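# Reseat wall cabinet side panel lip and relatch

## Task

The wall cabinet's side panel is latched, but its bottom lip sits outside the rail. Get that lip into the rail, then latch the panel closed again. Both must still hold once the robot lets go.

## Robot and tools

ROBOT. Two UR-style six-joint arms, left_arm and right_arm, each with a Robotiq 2F-85 two-finger gripper. The left base is near (-0.053, +0.470, 0.013) m and the right base near (-0.003, -0.424, 0.013) m. A camera stand sits behind the arms. Cameras: cam_high, cam_low, cam_left_wrist, cam_right_wrist, each 896x504.

FRAMES. The scene frame has its origin at table-top height, midway between the nominal bases. +x points out over the table, +z points up, and left_arm is on the +y side (image left/right may differ). Positions, velocities and targets are in this frame. In the gripper's own frame the fingers point along +z and close along y. end_effector_position is the spot between the pads when they are shut. Closed fingertips reach about 19 mm past it, open ones about 6 mm. A camera block sticks out roughly 10 cm toward the gripper's +x.

execute_actions(actions, cameras). actions is a list of actions. Each action is up to 15 rows, one row per 1/30 s step; a short action repeats its final row. Each row is one flat list of 18 numbers, all in [-1, 1], covering both arms: left dx, dy, dz, rx, ry, rz, gripper position, force_limit, speed, then the same nine for right. dx..rz are offsets, not poses, along the scene axes, measured from the arm's Hand target as it was when that action began. Every row of one action counts from that same start, but the next action starts from the new Hand target, so repeating an offset keeps moving the arm. Scale: 1.0 = 0.6 m or 180 degrees. rx, ry, rz form one rotation vector, turning about the hand position. Six zeros re-request the current Hand target. Gripper numbers are absolute commands: position +1 fully open (85 mm), about -0.8 pads touching, -1 close until blocked. force_limit (-1 soft to +1 hard) and speed (-1 about 20 mm/s, 0 about 85, +1 about 150) shape grip force; both start at +1. Always resend the gripper numbers you want kept, since 0 is a real command. cameras: list of names, ["all"], or []; images come by default only with an empty actions list.

move(target, speed, blend, stop_force, zero, blocking, cameras). target is one 18-number row or a list of up to 15 rows, same layout and scale as above. Every row's offsets count from the Hand target at the start of the move, not from the previous row. Paths are straight lines and ignore obstacles and the other arm; all finish together, capped at 10 s. speed: m/s, 0.002 to 3.6, default 0.25 (rotation up to twice that in rad/s); one value or one per target. blend: corner rounding radius in m for lists, 0 = stop at each target. stop_force: 3 to 120 N, one value for both arms; an arm's path ends when its wrist sensor feels that much push against its motion. Omit it when backing away from something you press on, and do not rely on it while the gripper rotates. zero (only with stop_force): true re-zeroes moving arms first; false accumulates from the last zero. blocking=false returns after about 0.5 s while motion continues (not allowed with stop_force). The result adds a move: line giving the ending (done, off_target, moving, held, fault) and any limits (paced = pose clipped, held = steps withheld).

wait(seconds 0 to 10), stop() to brake a running move, zoom_image(camera, region [x0, y0, x1, y1] in pixels, at most 504 each way, only from the latest images), zero_wrist_force(arm: left_arm or right_arm), read_manual(section "licences"), finished_scene(scene: current scene number) which ends the scene irreversibly.

CONTROL NOTES. Each step, commanded orientation is clipped to within 32 degrees of the measured one. The hand may stop short of its Hand target; the next command, even zeros, asks again, and you may add the remaining gap as an offset. To release a press, command a target back past the gripper. Avoid paths close to an arm's own base (it can flip posture). A clearance check may hold commands that bring the arms close, but contact can still happen.

RESULTS. Per arm: end_effector_position (m), end_effector_quat_wxyz, velocities (omitted when joints read within noise), Hand target, Tool commands, joint positions and torques (whole drive output, positive toward larger joint angle). object_status: 0 moving, 1 blocked while opening, 2 blocked while closing (a grip), 3 reached its commanded position or pads met. position_measured counts: 3 open, 78 about 60 mm, 130 about 40 mm, 180 about 20 mm, 230 closed. Wrist force and torque are in the gripper's axes, with a third line showing the peak since the last report; a push reads as force from the surface into the arm. Step readings list some intermediate positions. Motor temperatures: MOTOR HOT at 70 C, a braked OVER-TEMPERATURE FAULT near 85 C.

AVOID. A joint torque limit (132 N m big joints, 24.6 N m wrists) or about 150 N outside force stops the arm for 10 s. The arms are stiff, so even a slight overshoot into a firm surface can trip this; approach slowly, ideally with stop_force. Do not let the arms touch each other or a gripper close on the other arm's fingers. Do not drop or fling anything, push hard, slam, or let anything fall off the table.

Each tool is called after "Emit:" as name(argument=value, ...) on one line, values as JSON.

## Session

Emit:
execute_actions(actions=[])

Scene clock: 0.00 s.
left_arm: end_effector_position=(-0.0359, +0.1264, +0.3370) position_measured=3 object_status=3 end_effector_quat_wxyz=(+0.023, +0.872, -0.489, +0.010) | right_arm: end_effector_position=(+0.1008, -0.4393, +0.3300) position_measured=3 object_status=3 end_effector_quat_wxyz=(-0.085, -0.218, +0.972, +0.035)
Joint positions: left_arm=[-1.879 -2.028 1.946 -1.537 -1.558 2.232] | right_arm=[4.048 -0.539 -2.074 -2.187 1.733 0.467]
Joint velocities: within noise
Joint torques (N m): no reading
Motor temperatures (°C): left_arm=[22 26 31 32 39 35] | right_arm=[32 25 30 34 37 35]
Wrist force (N): no reading
Wrist torque (N m): no reading
Wrist force, peak (N): no reading
Hand target: left_arm -0.0359, +0.1264, +0.3370; +0.023, +0.872, -0.489, +0.010 | right_arm +0.1008, -0.4393, +0.3300; -0.085, -0.218, +0.972, +0.035
Tool commands: left_gripper/position=+1.0 left_gripper/force_limit=+1.0 left_gripper/speed=+1.0 right_gripper/position=+1.0 right_gripper/force_limit=+1.0 right_gripper/speed=+1.0

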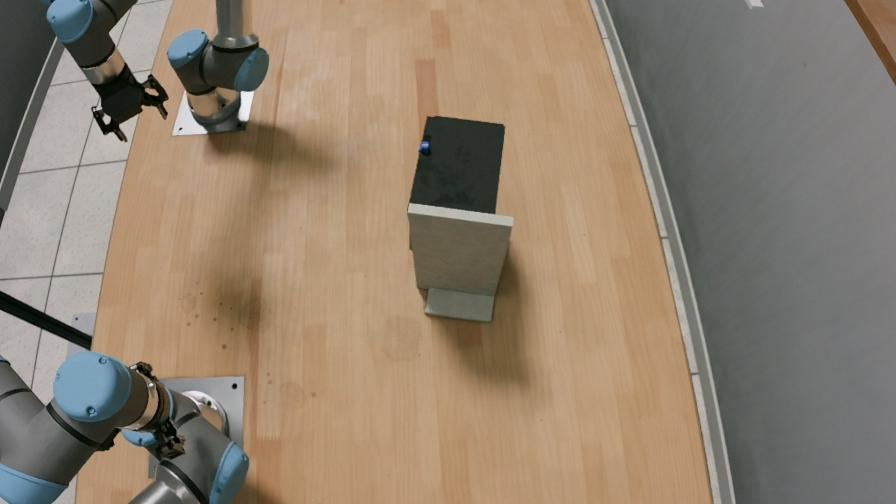

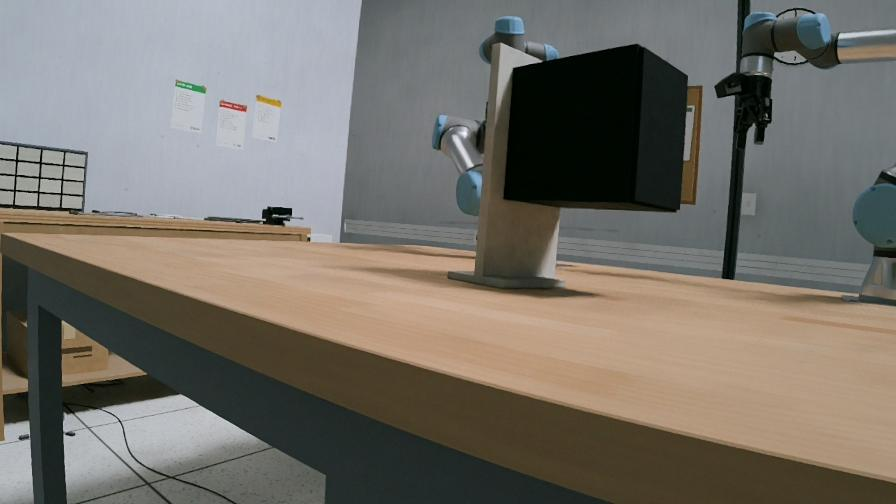

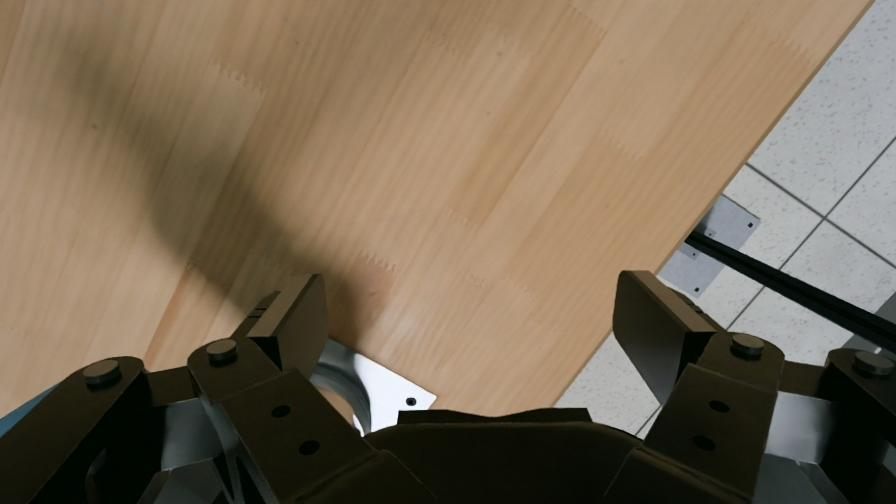

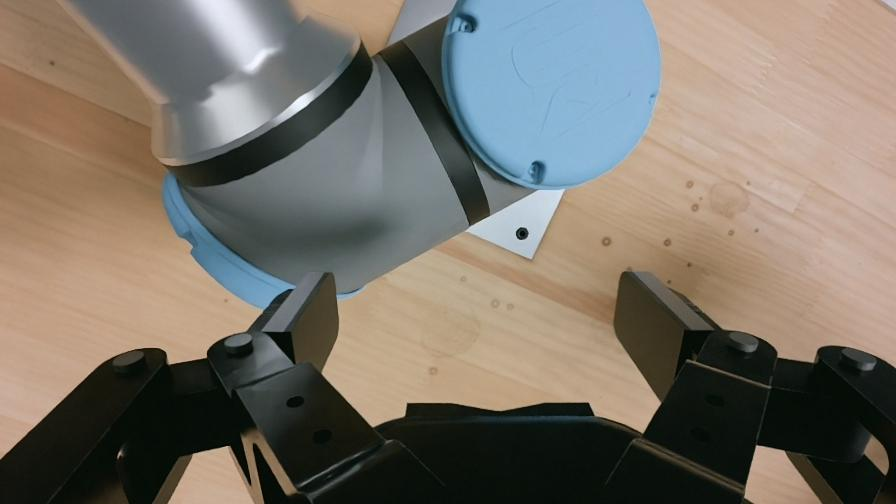

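Emit:
zoom_image(camera="cam_high", region=[380, 100, 540, 340])

Emit:
zoom_image(camera="cam_low", region=[430, 20, 710, 300])

Scaled by 2.100 from the camera's 896x504 image, which has a finer 1280x720 frame.

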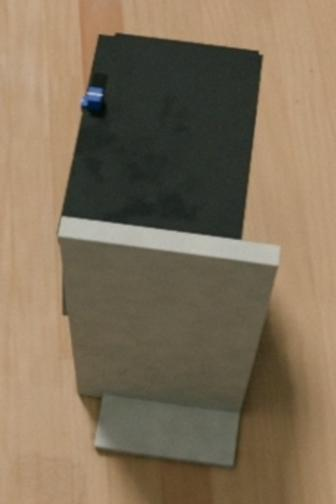

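Scaled by 1.800 from the camera's 896x504 image, which has a finer 1280x720 frame.

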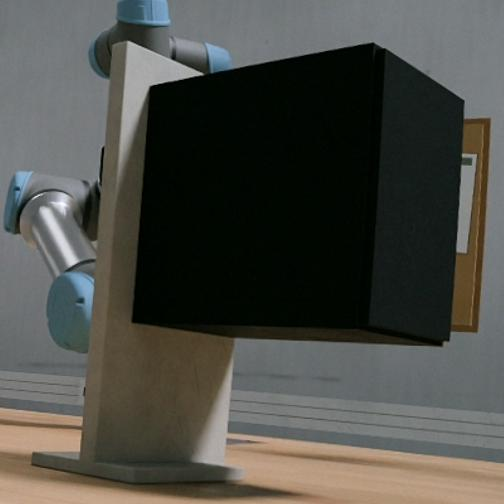

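Emit:
move(target=[0.585, -0.127, -0.078, -0.2408, -0.4454, 0.2646, 1, 1, 1, 0, 0, 0, 0, 0, 0, 1, 1, 1], speed=0.4, cameras=["all"])

Scene clock: 5.27 s.
left_arm: end_effector_position=(+0.3158, +0.0502, +0.2901) position_measured=3 object_status=3 end_effector_quat_wxyz=(+0.014, +0.715, -0.013, +0.699) | right_arm: end_effector_position=(+0.1008, -0.4393, +0.3300) position_measured=3 object_status=3 end_effector_quat_wxyz=(-0.085, -0.218, +0.972, +0.035)
Joint positions: left_arm=[-1.572 -1.53 2.223 -1.7 -0.027 1.006] | right_arm=[4.048 -0.539 -2.074 -2.187 1.733 0.467]
Joint torques (N m): left_arm=[7.15 -26.79 -23.2 -0.63 -0.22 -1.21] | right_arm=[0.16 -16.94 22.34 2.75 0.23 0.28]
Wrist force (N): left_arm=[-3.2 -0.2 -1.5] | right_arm=[-0.2 -0.3 -0.1]
Wrist torque (N m): left_arm=[0.14 0.94 -0.11] | right_arm=[-0.04 0.04 0.00]
Wrist force, peak (N): left_arm=[-3.6 -0.2 -1.5] | right_arm=[-0.1 -0.3 0.4]
Hand target: left_arm +0.3151, +0.0502, +0.2902; +0.000, +0.707, +0.000, +0.707 | right_arm +0.1008, -0.4393, +0.3300; -0.085, -0.218, +0.972, +0.035
Off the commanded pose: left_arm 0.001 m, 3 deg | right_arm 0.000 m, 0 deg.
move: off_target (left_arm)
camera_calibration:
cam_left_wrist: T_world_to_cam=[[-0.0547378, -0.99846, 0.009038, 0.0709533], [-0.368346, 0.0117787, -0.929614, 0.399197], [0.928076, -0.0542141, -0.368423, -0.0559547], [0, 0, 0, 1]] pos_world=[0.202857, 0.0631084, 0.349843]

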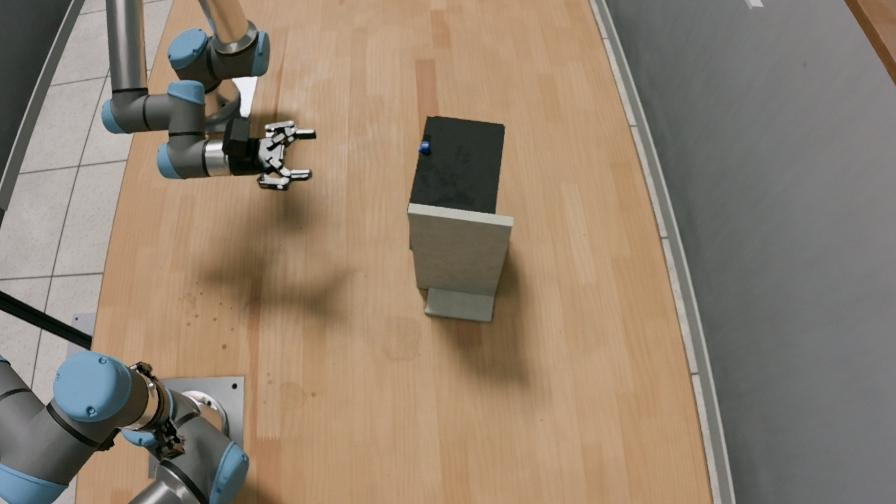

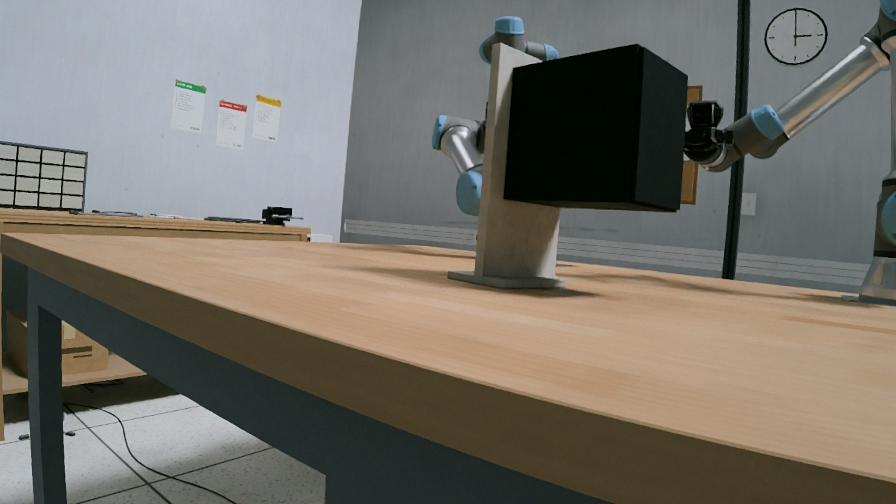

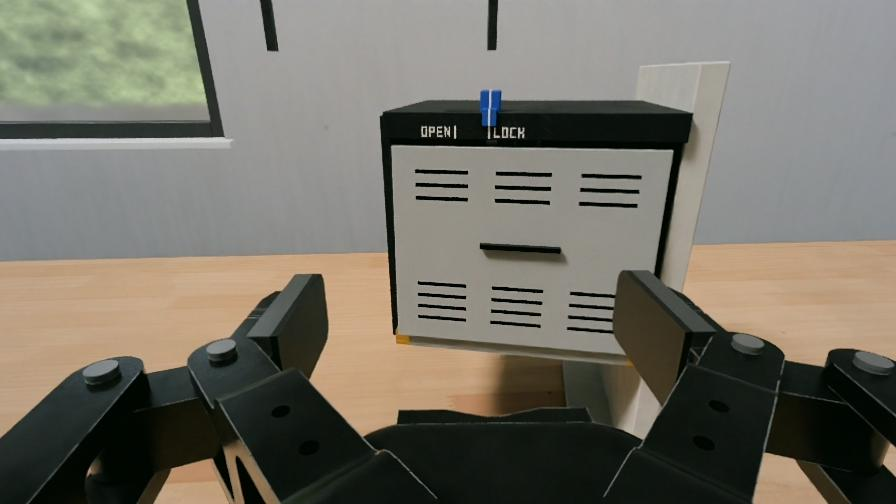

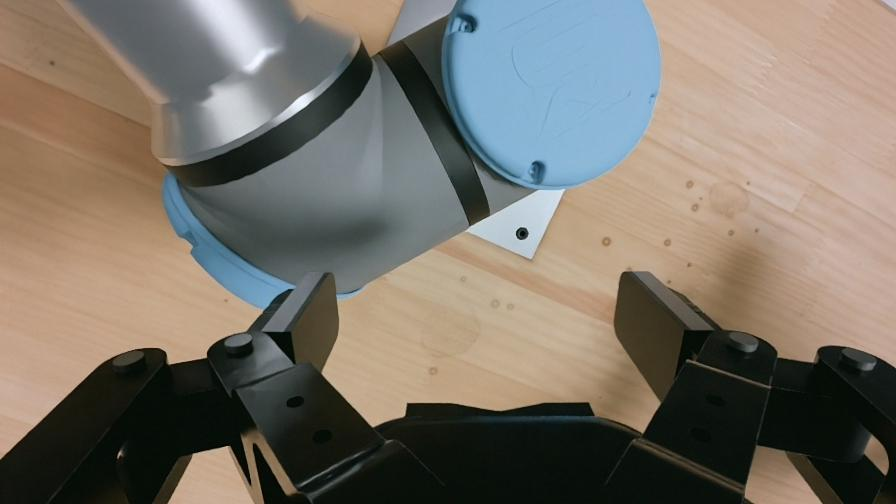

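Emit:
zoom_image(camera="cam_left_wrist", region=[370, 70, 740, 400])

Emit:
zoom_image(camera="cam_left_wrist", region=[390, 80, 600, 220])

Scaled by 1.362 from the camera's 896x504 image, which has a finer 1280x720 frame.

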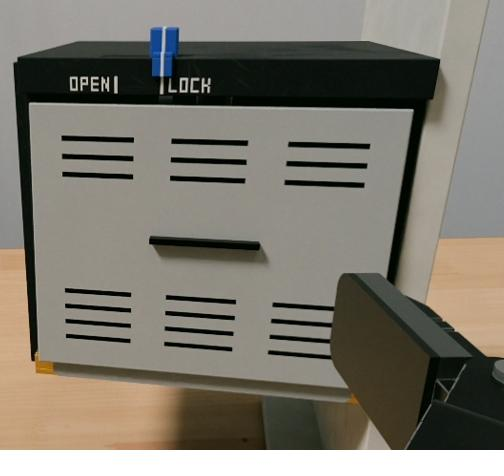

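Scaled by 2.400 from the camera's 896x504 image, which has a finer 1280x720 frame.

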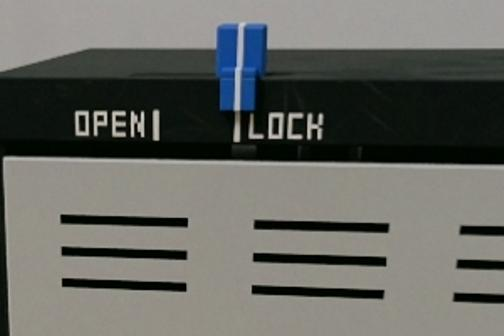

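Emit:
move(target=[0.158, -0.0503, -0.267, -0.4983, 0.0478, -0.0478, 1, 1, 1, 0.665, 0.6988, 0.2, -0.0278, -0.0527, -0.2008, 1, 1, 1], speed=0.35, cameras=["all"])

Scene clock: 13.40 s.
left_arm: end_effector_position=(+0.4099, +0.0201, +0.1300) position_measured=3 object_status=3 end_effector_quat_wxyz=(+0.546, +0.545, +0.450, +0.450) | right_arm: end_effector_position=(+0.4998, -0.0201, +0.4500) position_measured=3 object_status=3 end_effector_quat_wxyz=(+0.000, +0.095, +0.995, +0.000)
Joint positions: left_arm=[-1.335 -1.071 2.019 -0.948 0.375 -1.571] | right_arm=[4.018 -1.969 -0.807 -1.936 1.571 1.076]
Joint torques (N m): left_arm=[6.58 -44.17 -18.77 1.15 1.87 -0.95] | right_arm=[-10.43 32.01 31.81 1.39 1.52 2.31]
Wrist force (N): left_arm=[-1.0 -1.9 -1.8] | right_arm=[-0.1 0.0 0.6]
Wrist torque (N m): left_arm=[-0.55 0.26 -0.11] | right_arm=[0.07 0.04 -0.12]
Wrist force, peak (N): left_arm=[-3.6 -0.4 -1.7] | right_arm=[1.6 -0.8 0.5]
Hand target: left_arm +0.4099, +0.0201, +0.1300; +0.546, +0.545, +0.450, +0.450 | right_arm +0.4998, -0.0201, +0.4500; +0.000, +0.095, +0.995, +0.000
Off the commanded pose: left_arm 0.000 m, 0 deg | right_arm 0.000 m, 0 deg.
move: done
camera_calibration:
cam_left_wrist: T_world_to_cam=[[-0.0149401, 0.011662, 0.99982, -0.11793], [-0.51888, -0.854844, 0.00221747, 0.243253], [0.854716, -0.518754, 0.0188226, -0.214822], [0, 0, 0, 1]] pos_world=[0.308069, 0.0978789, 0.121413]
cam_right_wrist: T_world_to_cam=[[0.196228, 0.98048, -0.0124129, -0.0700459], [0.922799, -0.180374, 0.34045, -0.602027], [0.331566, -0.0782604, -0.940181, 0.384031], [0, 0, 0, 1]] pos_world=[0.441964, -0.00985697, 0.565149]

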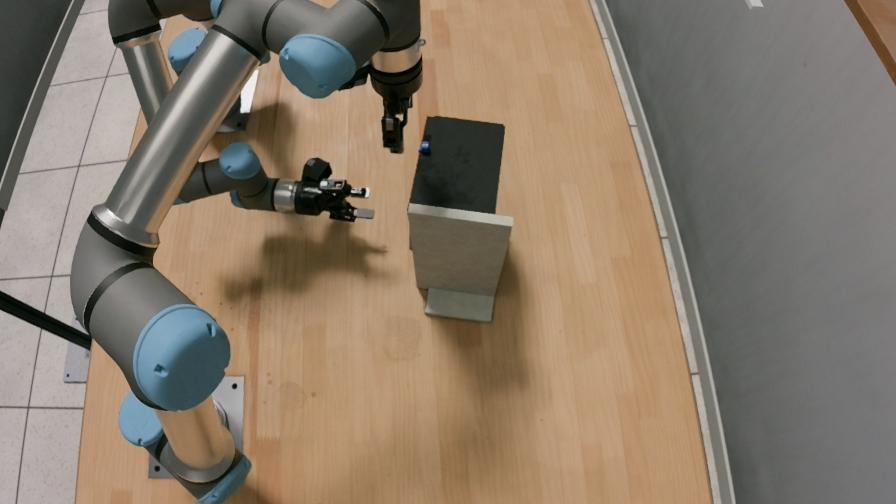

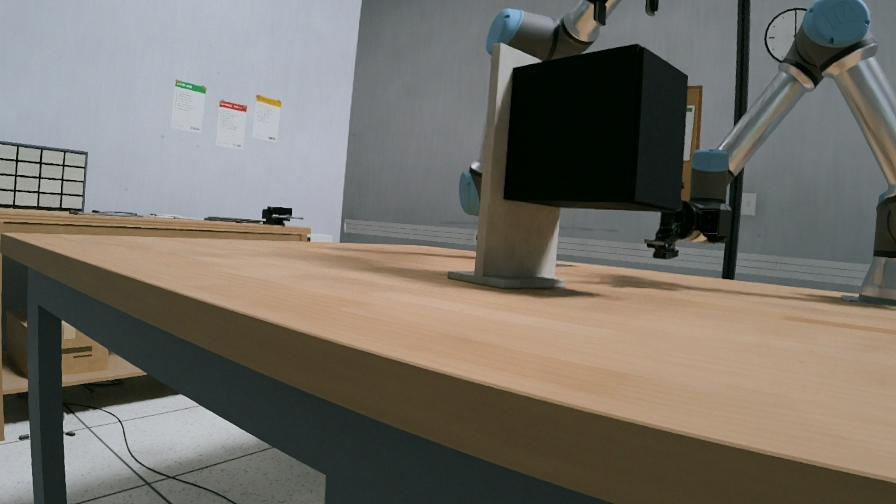

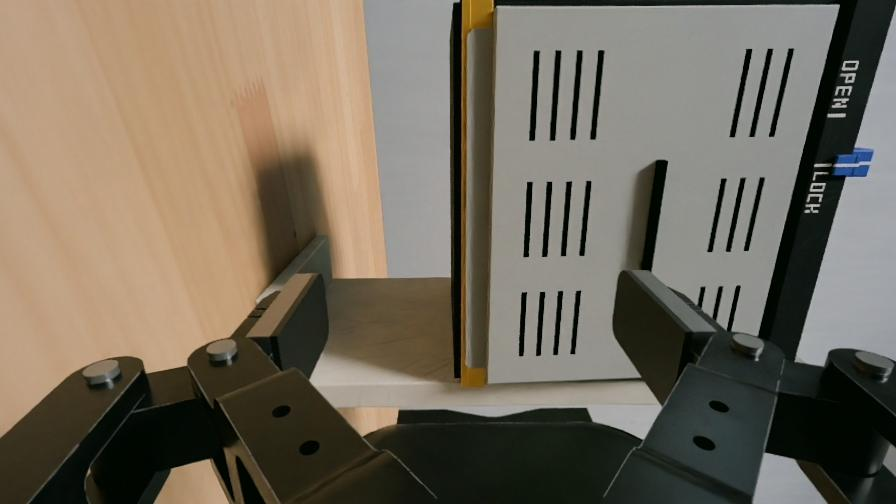

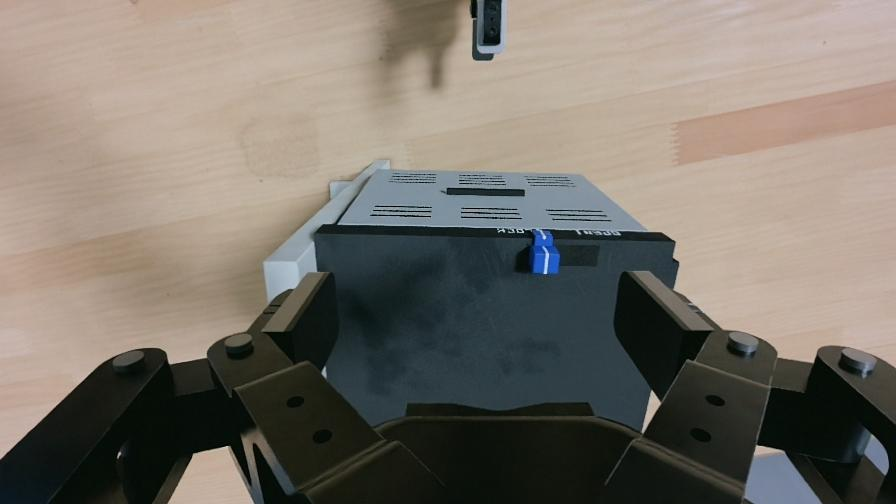

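Emit:
zoom_image(camera="cam_left_wrist", region=[430, 0, 900, 400])

Emit:
zoom_image(camera="cam_left_wrist", region=[440, 0, 540, 130])

Emit:
zoom_image(camera="cam_left_wrist", region=[440, 270, 540, 400])

Emit:
zoom_image(camera="cam_right_wrist", region=[310, 150, 690, 290])

Invalid region (430, 0, 900, 400): it reaches outside that camera's 896x504 image.

Scaled by 3.877 from the camera's 896x504 image, which has a finer 1280x720 frame.

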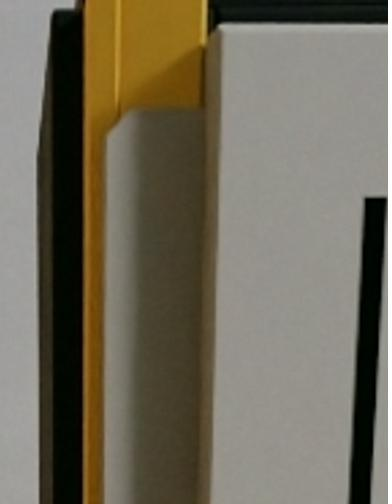

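Scaled by 3.877 from the camera's 896x504 image, which has a finer 1280x720 frame.

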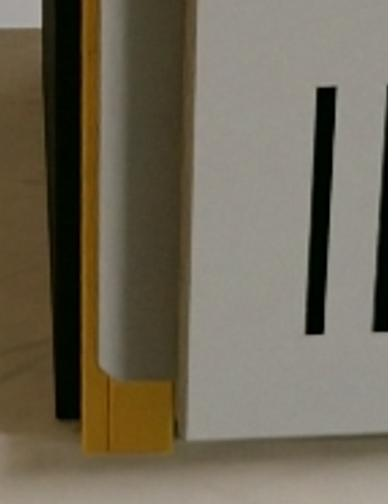

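Scaled by 1.326 from the camera's 896x504 image, which has a finer 1280x720 frame.

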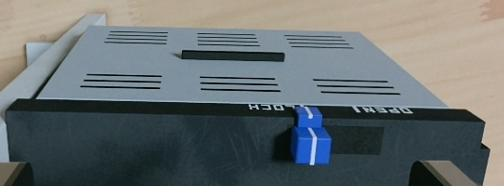

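Emit:
zoom_image(camera="cam_right_wrist", region=[490, 215, 650, 295])

Emit:
zoom_image(camera="cam_left_wrist", region=[780, 40, 896, 230])

Emit:
zoom_image(camera="cam_right_wrist", region=[360, 155, 560, 235])

Scaled by 3.150 from the camera's 896x504 image, which has a finer 1280x720 frame.

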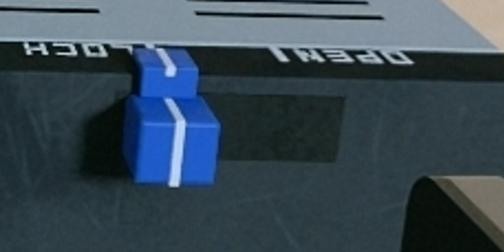

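Scaled by 2.653 from the camera's 896x504 image, which has a finer 1280x720 frame.

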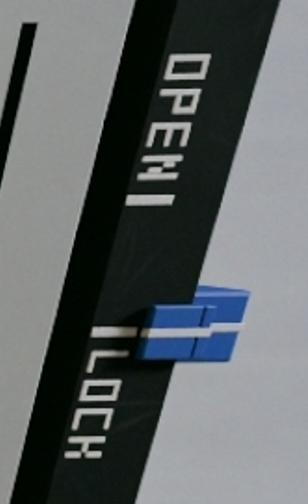

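Scaled by 2.520 from the camera's 896x504 image, which has a finer 1280x720 frame.

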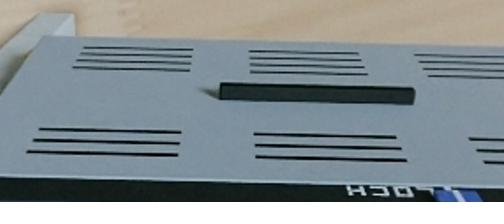

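Emit:
move(target=[0.071, -0.0227, 0.1667, 0, 0, -0.0058, -0.30, 1, 0.5, 0.0588, 0.0712, -0.0833, 0, 0, -0.0058, -0.205, 1, 0.5], speed=0.2, cameras=["cam_left_wrist", "cam_right_wrist"])

Scene clock: 18.97 s.
left_arm: end_effector_position=(+0.4525, +0.0064, +0.2300) position_measured=167 object_status=3 end_effector_quat_wxyz=(+0.550, +0.549, +0.445, +0.445) | right_arm: end_effector_position=(+0.5350, +0.0226, +0.4000) position_measured=155 object_status=3 end_effector_quat_wxyz=(+0.000, +0.104, +0.995, +0.000)
Joint positions: left_arm=[-1.245 -1.199 1.863 -0.664 0.484 -1.572] | right_arm=[4.017 -2.091 -0.759 -1.863 1.571 1.094]
Joint torques (N m): left_arm=[7.17 -43.81 -22 1.02 1.9 -1.23] | right_arm=[-10.31 36.89 32.41 4.46 0.14 2.37]
Wrist force (N): left_arm=[-0.9 -2.0 -1.5] | right_arm=[0.4 0.3 0.6]
Wrist torque (N m): left_arm=[-0.53 0.20 -0.06] | right_arm=[0.10 -0.03 -0.12]
Wrist force, peak (N): left_arm=[-0.7 -3.4 -2.6] | right_arm=[-0.2 1.1 1.4]
Hand target: left_arm +0.4525, +0.0064, +0.2300; +0.550, +0.549, +0.445, +0.445 | right_arm +0.5350, +0.0227, +0.4000; +0.000, +0.104, +0.995, +0.000
Off the commanded pose: left_arm 0.000 m, 0 deg | right_arm 0.000 m, 0 deg.
move: done
camera_calibration:
cam_left_wrist: T_world_to_cam=[[-0.0146714, 0.012017, 0.99982, -0.217242], [-0.53438, -0.845241, 0.00231755, 0.260427], [0.845117, -0.53425, 0.0188225, -0.255754], [0, 0, 0, 1]] pos_world=[0.352122, 0.0860981, 0.221413]
cam_right_wrist: T_world_to_cam=[[0.214097, 0.976734, -0.0123797, -0.128945], [0.919336, -0.1972, 0.34049, -0.607596], [0.330127, -0.0842789, -0.940167, 0.329585], [0, 0, 0, 1]] pos_world=[0.477387, 0.0339042, 0.515149]
Images, in order (width x height): cam_left_wrist 896x504, cam_right_wrist 896x504.

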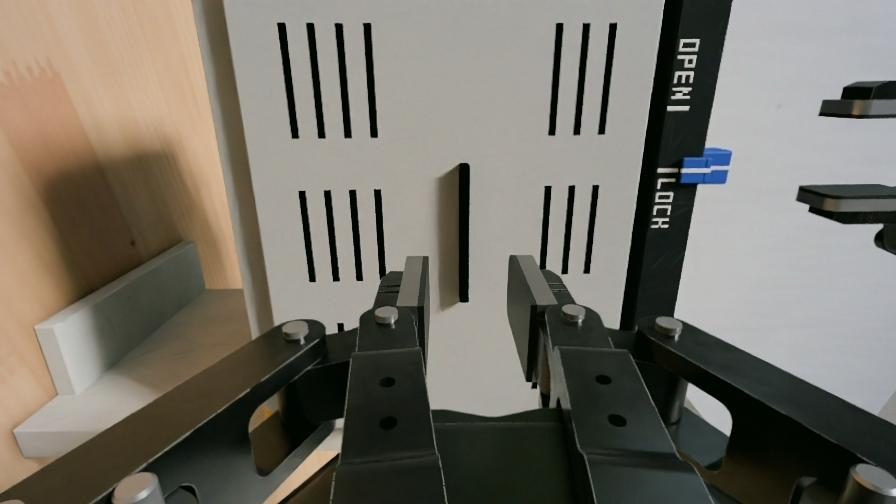

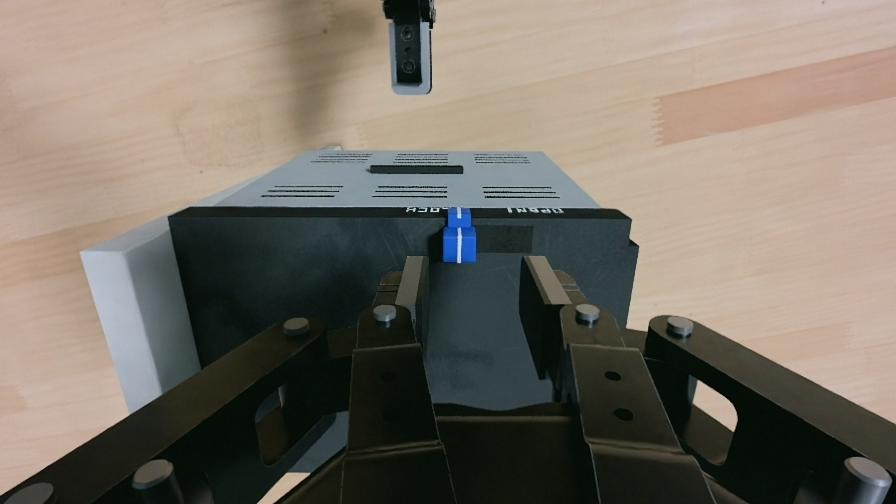

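Emit:
move(target=[0.057, -0.0121, 0, 0, 0, 0, -0.30, 1, 0.5, -0.005, -0.0075, -0.0583, 0, 0, 0, -0.205, 1, 0.5], speed=0.12, cameras=["cam_left_wrist", "cam_right_wrist"])

Scene clock: 21.33 s.
left_arm: end_effector_position=(+0.4866, -0.0008, +0.2300) position_measured=167 object_status=3 end_effector_quat_wxyz=(+0.550, +0.549, +0.445, +0.445) | right_arm: end_effector_position=(+0.5320, +0.0182, +0.3650) position_measured=155 object_status=3 end_effector_quat_wxyz=(+0.000, +0.104, +0.995, +0.000)
Joint positions: left_arm=[-1.181 -1.149 1.787 -0.637 0.548 -1.572] | right_arm=[4.017 -2.049 -0.915 -1.749 1.571 1.093]
Joint torques (N m): left_arm=[6.91 -27.28 -23.4 0.75 1.88 -1.03] | right_arm=[-7.08 56.41 18.04 4.6 -1.8 -1.45]
Wrist force (N): left_arm=[-0.5 -2.1 -2.4] | right_arm=[0.3 -0.2 0.4]
Wrist torque (N m): left_arm=[-0.59 0.12 -0.08] | right_arm=[0.02 0.01 -0.04]
Wrist force, peak (N): left_arm=[-0.5 -2.3 -2.3] | right_arm=[0.4 0.0 0.9]
Hand target: left_arm +0.4867, -0.0008, +0.2300; +0.550, +0.549, +0.445, +0.445 | right_arm +0.5320, +0.0182, +0.3650; +0.000, +0.104, +0.995, +0.000
Off the commanded pose: left_arm 0.000 m, 0 deg | right_arm 0.000 m, 0 deg.
move: done
camera_calibration:
cam_left_wrist: T_world_to_cam=[[-0.0145869, 0.0119635, 0.999822, -0.216682], [-0.53438, -0.845241, 0.00231751, 0.272617], [0.845118, -0.534251, 0.0187226, -0.288481], [0, 0, 0, 1]] pos_world=[0.386322, 0.0788981, 0.221413]
cam_right_wrist: T_world_to_cam=[[0.214102, 0.976732, -0.0124, -0.124334], [0.919367, -0.197206, 0.340404, -0.593781], [0.330038, -0.0842814, -0.940198, 0.297348], [0, 0, 0, 1]] pos_world=[0.474387, 0.0294042, 0.480149]
Images, in order (width x height): cam_left_wrist 896x504, cam_right_wrist 896x504.

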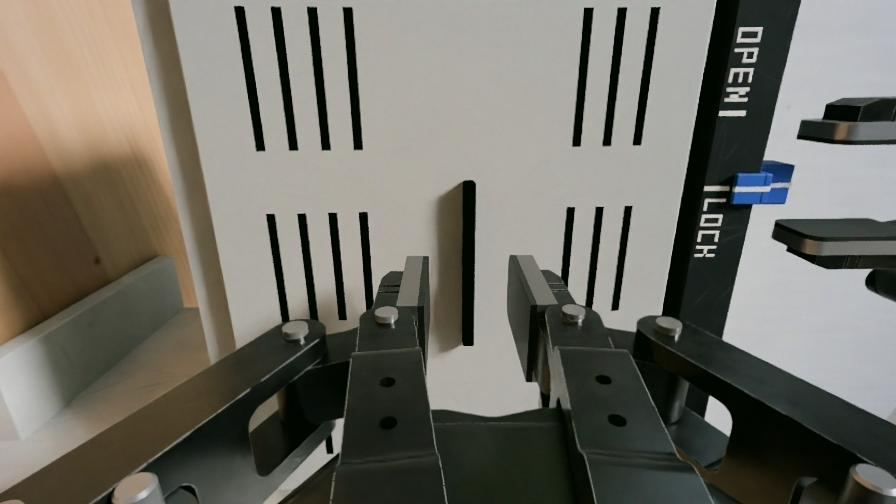

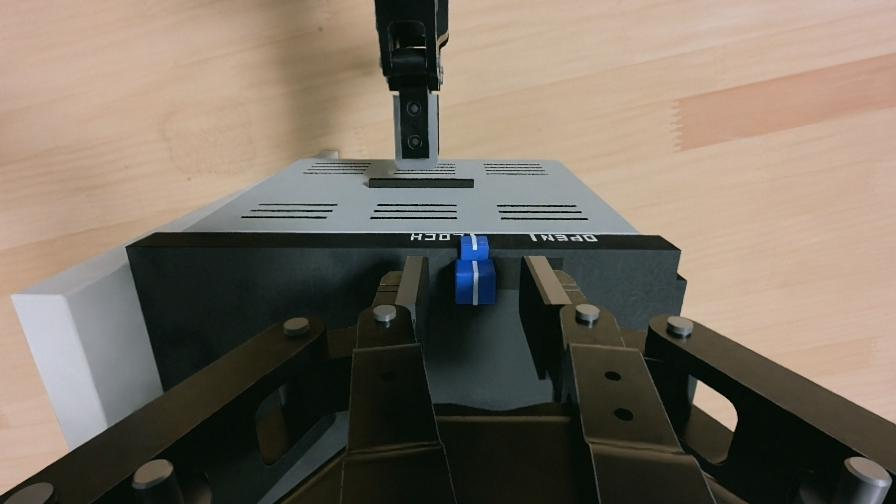

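Emit:
move(target=[0.0408, -0.00867, 0, 0, 0, 0, -0.30, 1, 0.5, 0, 0, -0.0417, 0, 0, 0, -0.205, 1, 0.5], speed=0.025, stop_force=6, cameras=["cam_left_wrist", "cam_right_wrist"])

Scene clock: 23.47 s.
left_arm: end_effector_position=(+0.4984, -0.0033, +0.2300) position_measured=167 object_status=3 end_effector_quat_wxyz=(+0.550, +0.549, +0.445, +0.445) | right_arm: end_effector_position=(+0.5320, +0.0182, +0.3468) position_measured=155 object_status=3 end_effector_quat_wxyz=(+0.000, +0.104, +0.995, +0.000)
Joint positions: left_arm=[-1.161 -1.132 1.759 -0.627 0.568 -1.572] | right_arm=[4.017 -2.041 -0.974 -1.698 1.571 1.093]
Joint torques (N m): left_arm=[-8.04 -47.26 -11.65 -2.06 -2.21 0.33] | right_arm=[-0.2 37.23 33.02 1.43 -0.7 0.09]
Wrist force (N): left_arm=[-0.2 -1.9 -2.3] | right_arm=[0.3 -0.2 0.4]
Wrist torque (N m): left_arm=[-0.54 0.09 -0.09] | right_arm=[0.01 0.01 -0.02]
Wrist force, peak (N): left_arm=[13.5 9.2 -84.4] | right_arm=[3.8 -1.9 -24.8]
Hand target: left_arm +0.4984, -0.0033, +0.2300; +0.550, +0.549, +0.445, +0.445 (not the last commanded pose) | right_arm +0.5320, +0.0182, +0.3469; +0.000, +0.104, +0.995, +0.000 (not the last commanded pose)
Off the commanded pose: left_arm 0.013 m, 0 deg | right_arm 0.007 m, 0 deg.
move: contact (left_arm, right_arm)
camera_calibration:
cam_left_wrist: T_world_to_cam=[[-0.0146714, 0.012017, 0.99982, -0.21645], [-0.53438, -0.845241, 0.00231755, 0.27681], [0.845117, -0.53425, 0.0188225, -0.299811], [0, 0, 0, 1]] pos_world=[0.398122, 0.0763981, 0.221413]
cam_right_wrist: T_world_to_cam=[[0.214051, 0.976742, -0.012545, -0.124467], [0.919422, -0.197119, 0.340303, -0.587602], [0.329916, -0.0843765, -0.940232, 0.280406], [0, 0, 0, 1]] pos_world=[0.474386, 0.0294044, 0.462048]
Images, in order (width x height): cam_left_wrist 896x504, cam_right_wrist 896x504.

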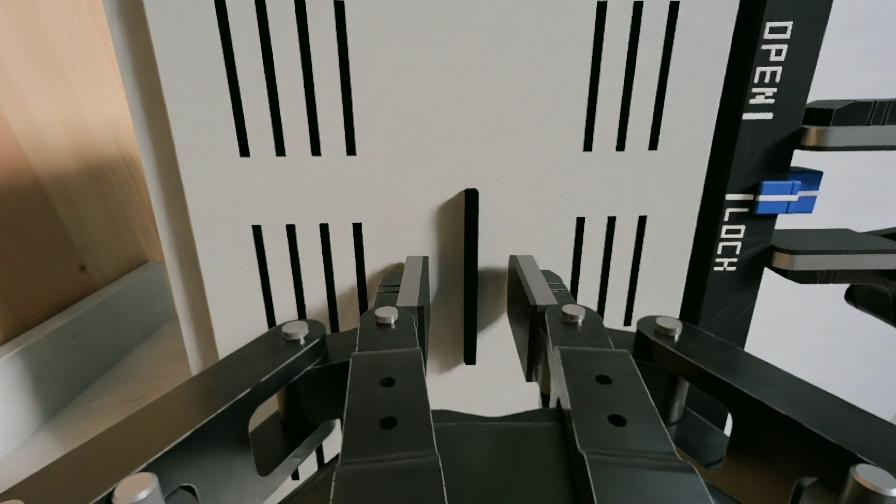

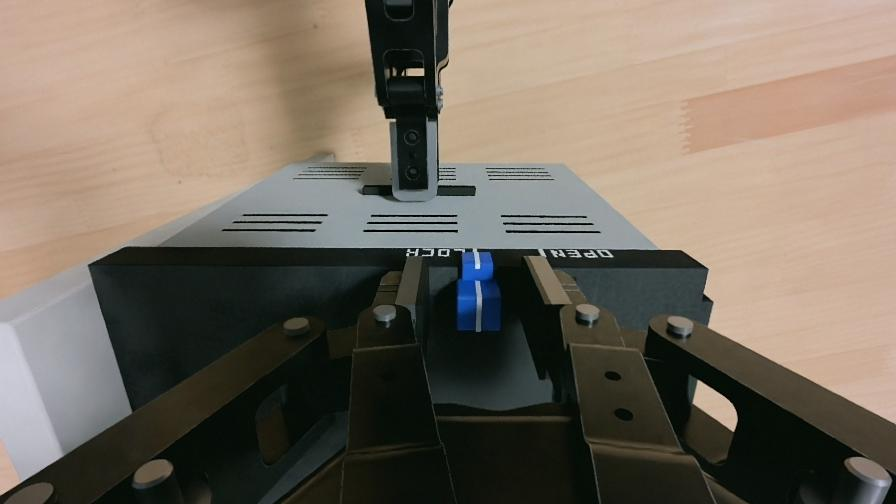

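Emit:
move(target=[[-0.00326, 0.00069, 0, 0, 0, 0, -0.30, 1, 0.5, 0, 0, 0.0042, 0, 0, 0, -0.205, 1, 0.5], [-0.00326, 0.00069, 0, 0, 0, 0, -1, -0.2, -1, 0, 0, 0.0042, 0, 0, 0, -0.205, 1, 0.5]], speed=0.03, cameras=["cam_left_wrist"])

Emit:
zero_wrist_force(arm="right_arm")

Emit:
move(target=[0, 0, 0, 0, 0, 0, -1, -0.2, -1, 0.0106, 0.0497, 0, 0, 0, 0, -0.205, 1, 0.5], speed=0.03, stop_force=20, cameras=["cam_left_wrist", "cam_right_wrist"])

Scene clock: 26.30 s.
left_arm: end_effector_position=(+0.4965, -0.0029, +0.2301) position_measured=223 object_status=0 end_effector_quat_wxyz=(+0.550, +0.549, +0.445, +0.445) | right_arm: end_effector_position=(+0.5320, +0.0182, +0.3494) position_measured=155 object_status=3 end_effector_quat_wxyz=(+0.000, +0.104, +0.995, +0.000)
Joint positions: left_arm=[-1.164 -1.135 1.764 -0.629 0.565 -1.572] | right_arm=[4.017 -2.042 -0.966 -1.705 1.571 1.093]
Joint torques (N m): left_arm=[-6.76 -21.58 -11.64 3.5 -0.92 -0.94] | right_arm=[0.12 35.86 32.88 1.42 -0.7 0.17]
Wrist force (N): left_arm=[1.4 17.4 -6.0] | right_arm=[0.1 0.0 0.3]
Wrist torque (N m): left_arm=[-0.80 0.07 -0.10] | right_arm=[0.06 0.03 -0.03]
Wrist force, peak (N): left_arm=[1.4 17.4 -6.0] | right_arm=[0.7 0.0 0.4]
Hand target: left_arm +0.4965, -0.0029, +0.2300; +0.550, +0.549, +0.445, +0.445 | right_arm +0.5320, +0.0182, +0.3494; +0.000, +0.104, +0.995, +0.000
Off the commanded pose: left_arm 0.000 m, 0 deg | right_arm 0.000 m, 0 deg.
move: done
camera_calibration:
cam_left_wrist: T_world_to_cam=[[-0.0147333, 0.0122932, 0.999816, -0.216581], [-0.534382, -0.845239, 0.00251796, 0.276035], [0.845115, -0.534246, 0.0190224, -0.297953], [0, 0, 0, 1]] pos_world=[0.396122, 0.0767978, 0.221514]
Images, in order (width x height): cam_left_wrist 896x504.

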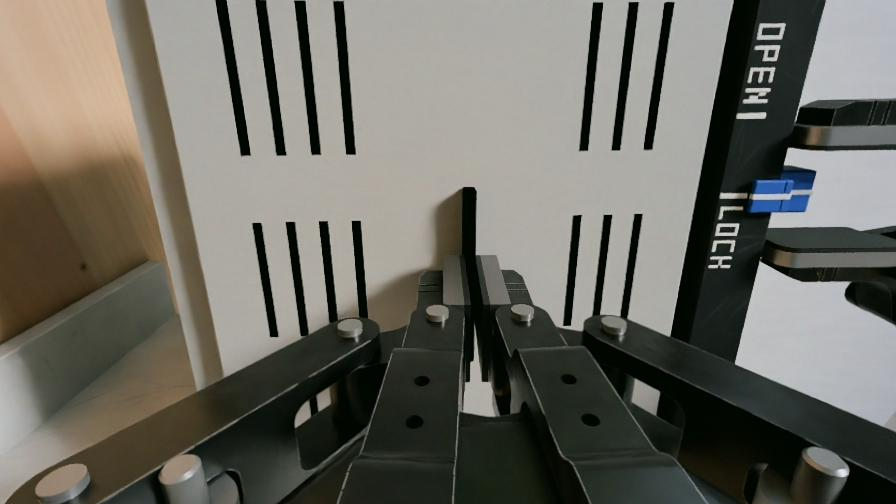

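Wrist force sensor zeroed.

Scene clock: 28.23 s.
left_arm: end_effector_position=(+0.4965, -0.0029, +0.2300) position_measured=223 object_status=2 end_effector_quat_wxyz=(+0.550, +0.549, +0.445, +0.445) | right_arm: end_effector_position=(+0.5384, +0.0480, +0.3494) position_measured=155 object_status=3 end_effector_quat_wxyz=(+0.000, +0.104, +0.995, +0.000)
Joint positions: left_arm=[-1.164 -1.135 1.764 -0.629 0.565 -1.572] | right_arm=[4.036 -2.114 -0.855 -1.744 1.571 1.113]
Joint torques (N m): left_arm=[-2.03 -49.77 -25.15 -3.9 -2.13 -0.9] | right_arm=[11.68 38.7 33.95 2.19 2.28 2.31]
Wrist force (N, zeroed by zero_wrist_force on right_arm): left_arm=[0.3 -6.0 -2.7] | right_arm=[-0.6 -3.1 0.1]
Wrist torque (N m, zeroed by zero_wrist_force on right_arm): left_arm=[-0.51 0.01 -0.09] | right_arm=[0.04 -0.04 -0.07]
Wrist force, peak (N, zeroed by zero_wrist_force on right_arm): left_arm=[15.7 23.3 -11.7] | right_arm=[-0.6 -14.6 -2.9]
Hand target: left_arm +0.4965, -0.0029, +0.2300; +0.550, +0.549, +0.445, +0.445 | right_arm +0.5384, +0.0480, +0.3494; +0.000, +0.104, +0.995, +0.000
Off the commanded pose: left_arm 0.000 m, 0 deg | right_arm 0.000 m, 0 deg.
move: done
camera_calibration:
cam_left_wrist: T_world_to_cam=[[-0.0146714, 0.012017, 0.99982, -0.216484], [-0.53438, -0.845241, 0.00231755, 0.276079], [0.845117, -0.53425, 0.0188225, -0.297907], [0, 0, 0, 1]] pos_world=[0.396122, 0.0767981, 0.221413]
cam_right_wrist: T_world_to_cam=[[0.214051, 0.976742, -0.012545, -0.15501], [0.919422, -0.197119, 0.340303, -0.588443], [0.329916, -0.0843765, -0.940232, 0.283168], [0, 0, 0, 1]] pos_world=[0.480786, 0.0593044, 0.464548]
Images, in order (width x height): cam_left_wrist 896x504, cam_right_wrist 896x504.

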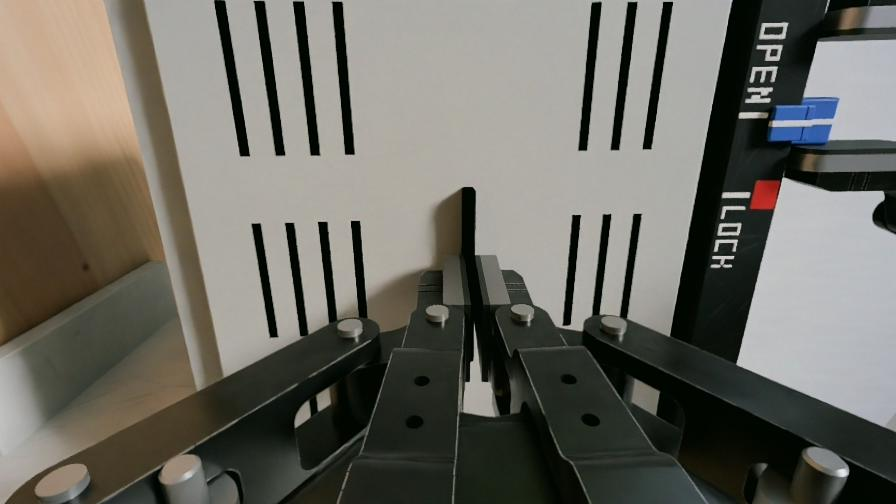

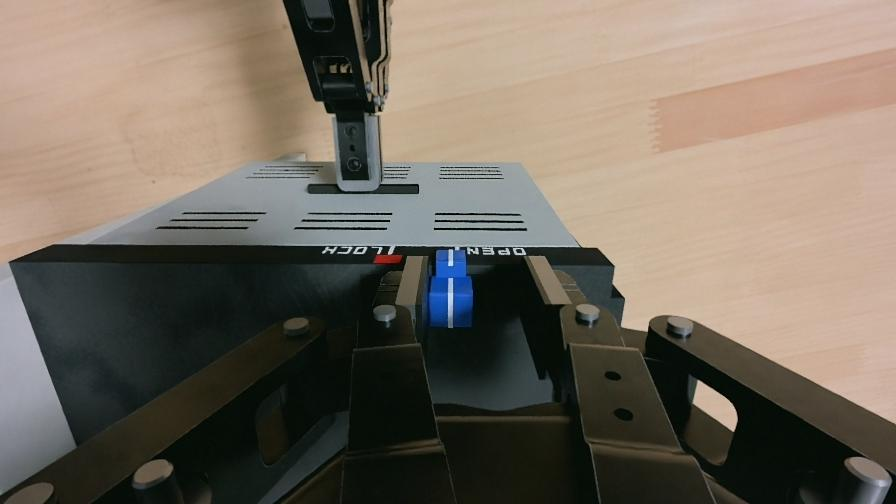

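Emit:
move(target=[0, 0, 0, 0, 0, 0, -1, -0.2, -1, 0.00104, 0.00489, 0, 0, 0, 0, -0.205, 1, 0.5], speed=0.015, stop_force=15, cameras=["cam_left_wrist", "cam_right_wrist"])

Scene clock: 29.73 s.
left_arm: end_effector_position=(+0.4965, -0.0029, +0.2300) position_measured=223 object_status=2 end_effector_quat_wxyz=(+0.550, +0.549, +0.445, +0.445) | right_arm: end_effector_position=(+0.5390, +0.0509, +0.3494) position_measured=155 object_status=3 end_effector_quat_wxyz=(+0.000, +0.104, +0.995, +0.000)
Joint positions: left_arm=[-1.164 -1.135 1.764 -0.629 0.565 -1.572] | right_arm=[4.038 -2.122 -0.843 -1.748 1.571 1.115]
Joint torques (N m): left_arm=[4.71 -50.08 -24.86 -3.97 -2.21 -0.73] | right_arm=[15.34 37.31 34.66 4.63 1.93 2.32]
Wrist force (N, zeroed by zero_wrist_force on right_arm): left_arm=[0.1 -6.1 -2.9] | right_arm=[-0.4 -11.6 -0.4]
Wrist torque (N m, zeroed by zero_wrist_force on right_arm): left_arm=[-0.51 0.03 -0.10] | right_arm=[0.21 -0.06 -0.03]
Wrist force, peak (N, zeroed by zero_wrist_force on right_arm): left_arm=[0.2 -6.3 -3.0] | right_arm=[-0.3 -12.0 -0.4]
Hand target: left_arm +0.4965, -0.0029, +0.2300; +0.550, +0.549, +0.445, +0.445 | right_arm +0.5390, +0.0509, +0.3494; +0.000, +0.104, +0.995, +0.000
Off the commanded pose: left_arm 0.000 m, 0 deg | right_arm 0.000 m, 0 deg.
move: done
camera_calibration:
cam_left_wrist: T_world_to_cam=[[-0.0146714, 0.012017, 0.99982, -0.216484], [-0.53438, -0.845241, 0.00231755, 0.276079], [0.845117, -0.53425, 0.0188225, -0.297907], [0, 0, 0, 1]] pos_world=[0.396122, 0.0767981, 0.221413]
cam_right_wrist: T_world_to_cam=[[0.214051, 0.976742, -0.012545, -0.157971], [0.919422, -0.197119, 0.340303, -0.588423], [0.329916, -0.0843765, -0.940232, 0.283215], [0, 0, 0, 1]] pos_world=[0.481386, 0.0622044, 0.464548]
Images, in order (width x height): cam_left_wrist 896x504, cam_right_wrist 896x504.

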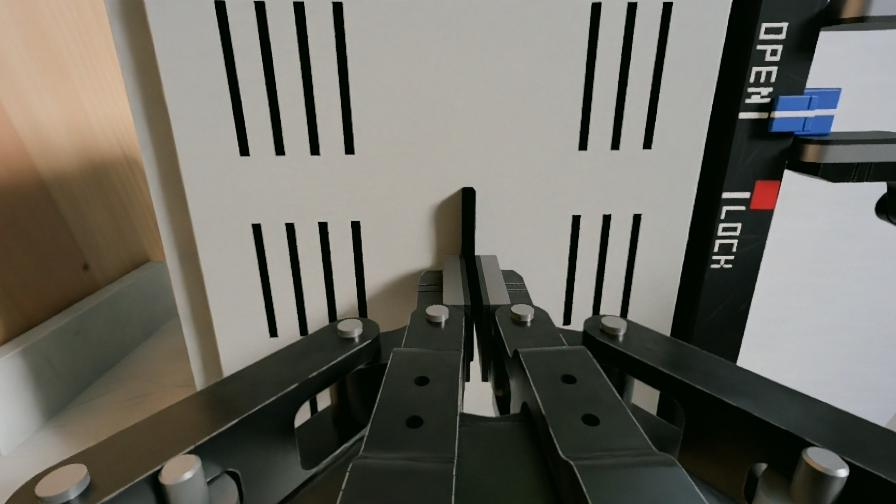

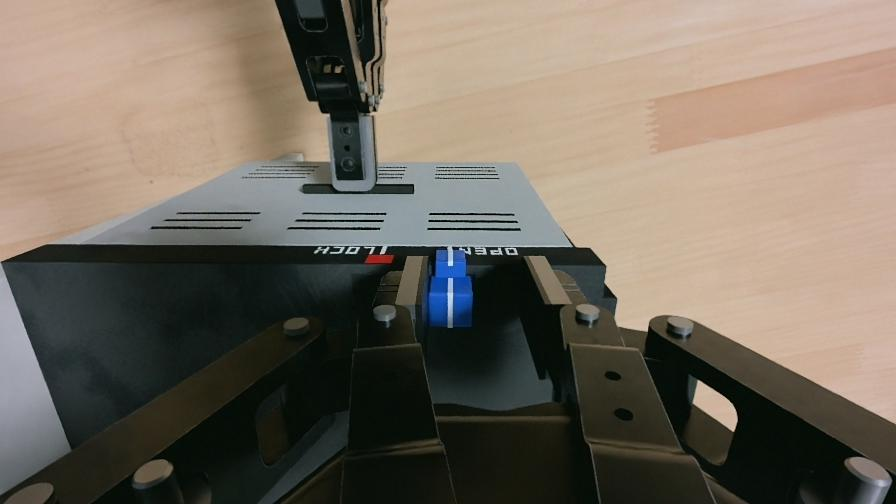

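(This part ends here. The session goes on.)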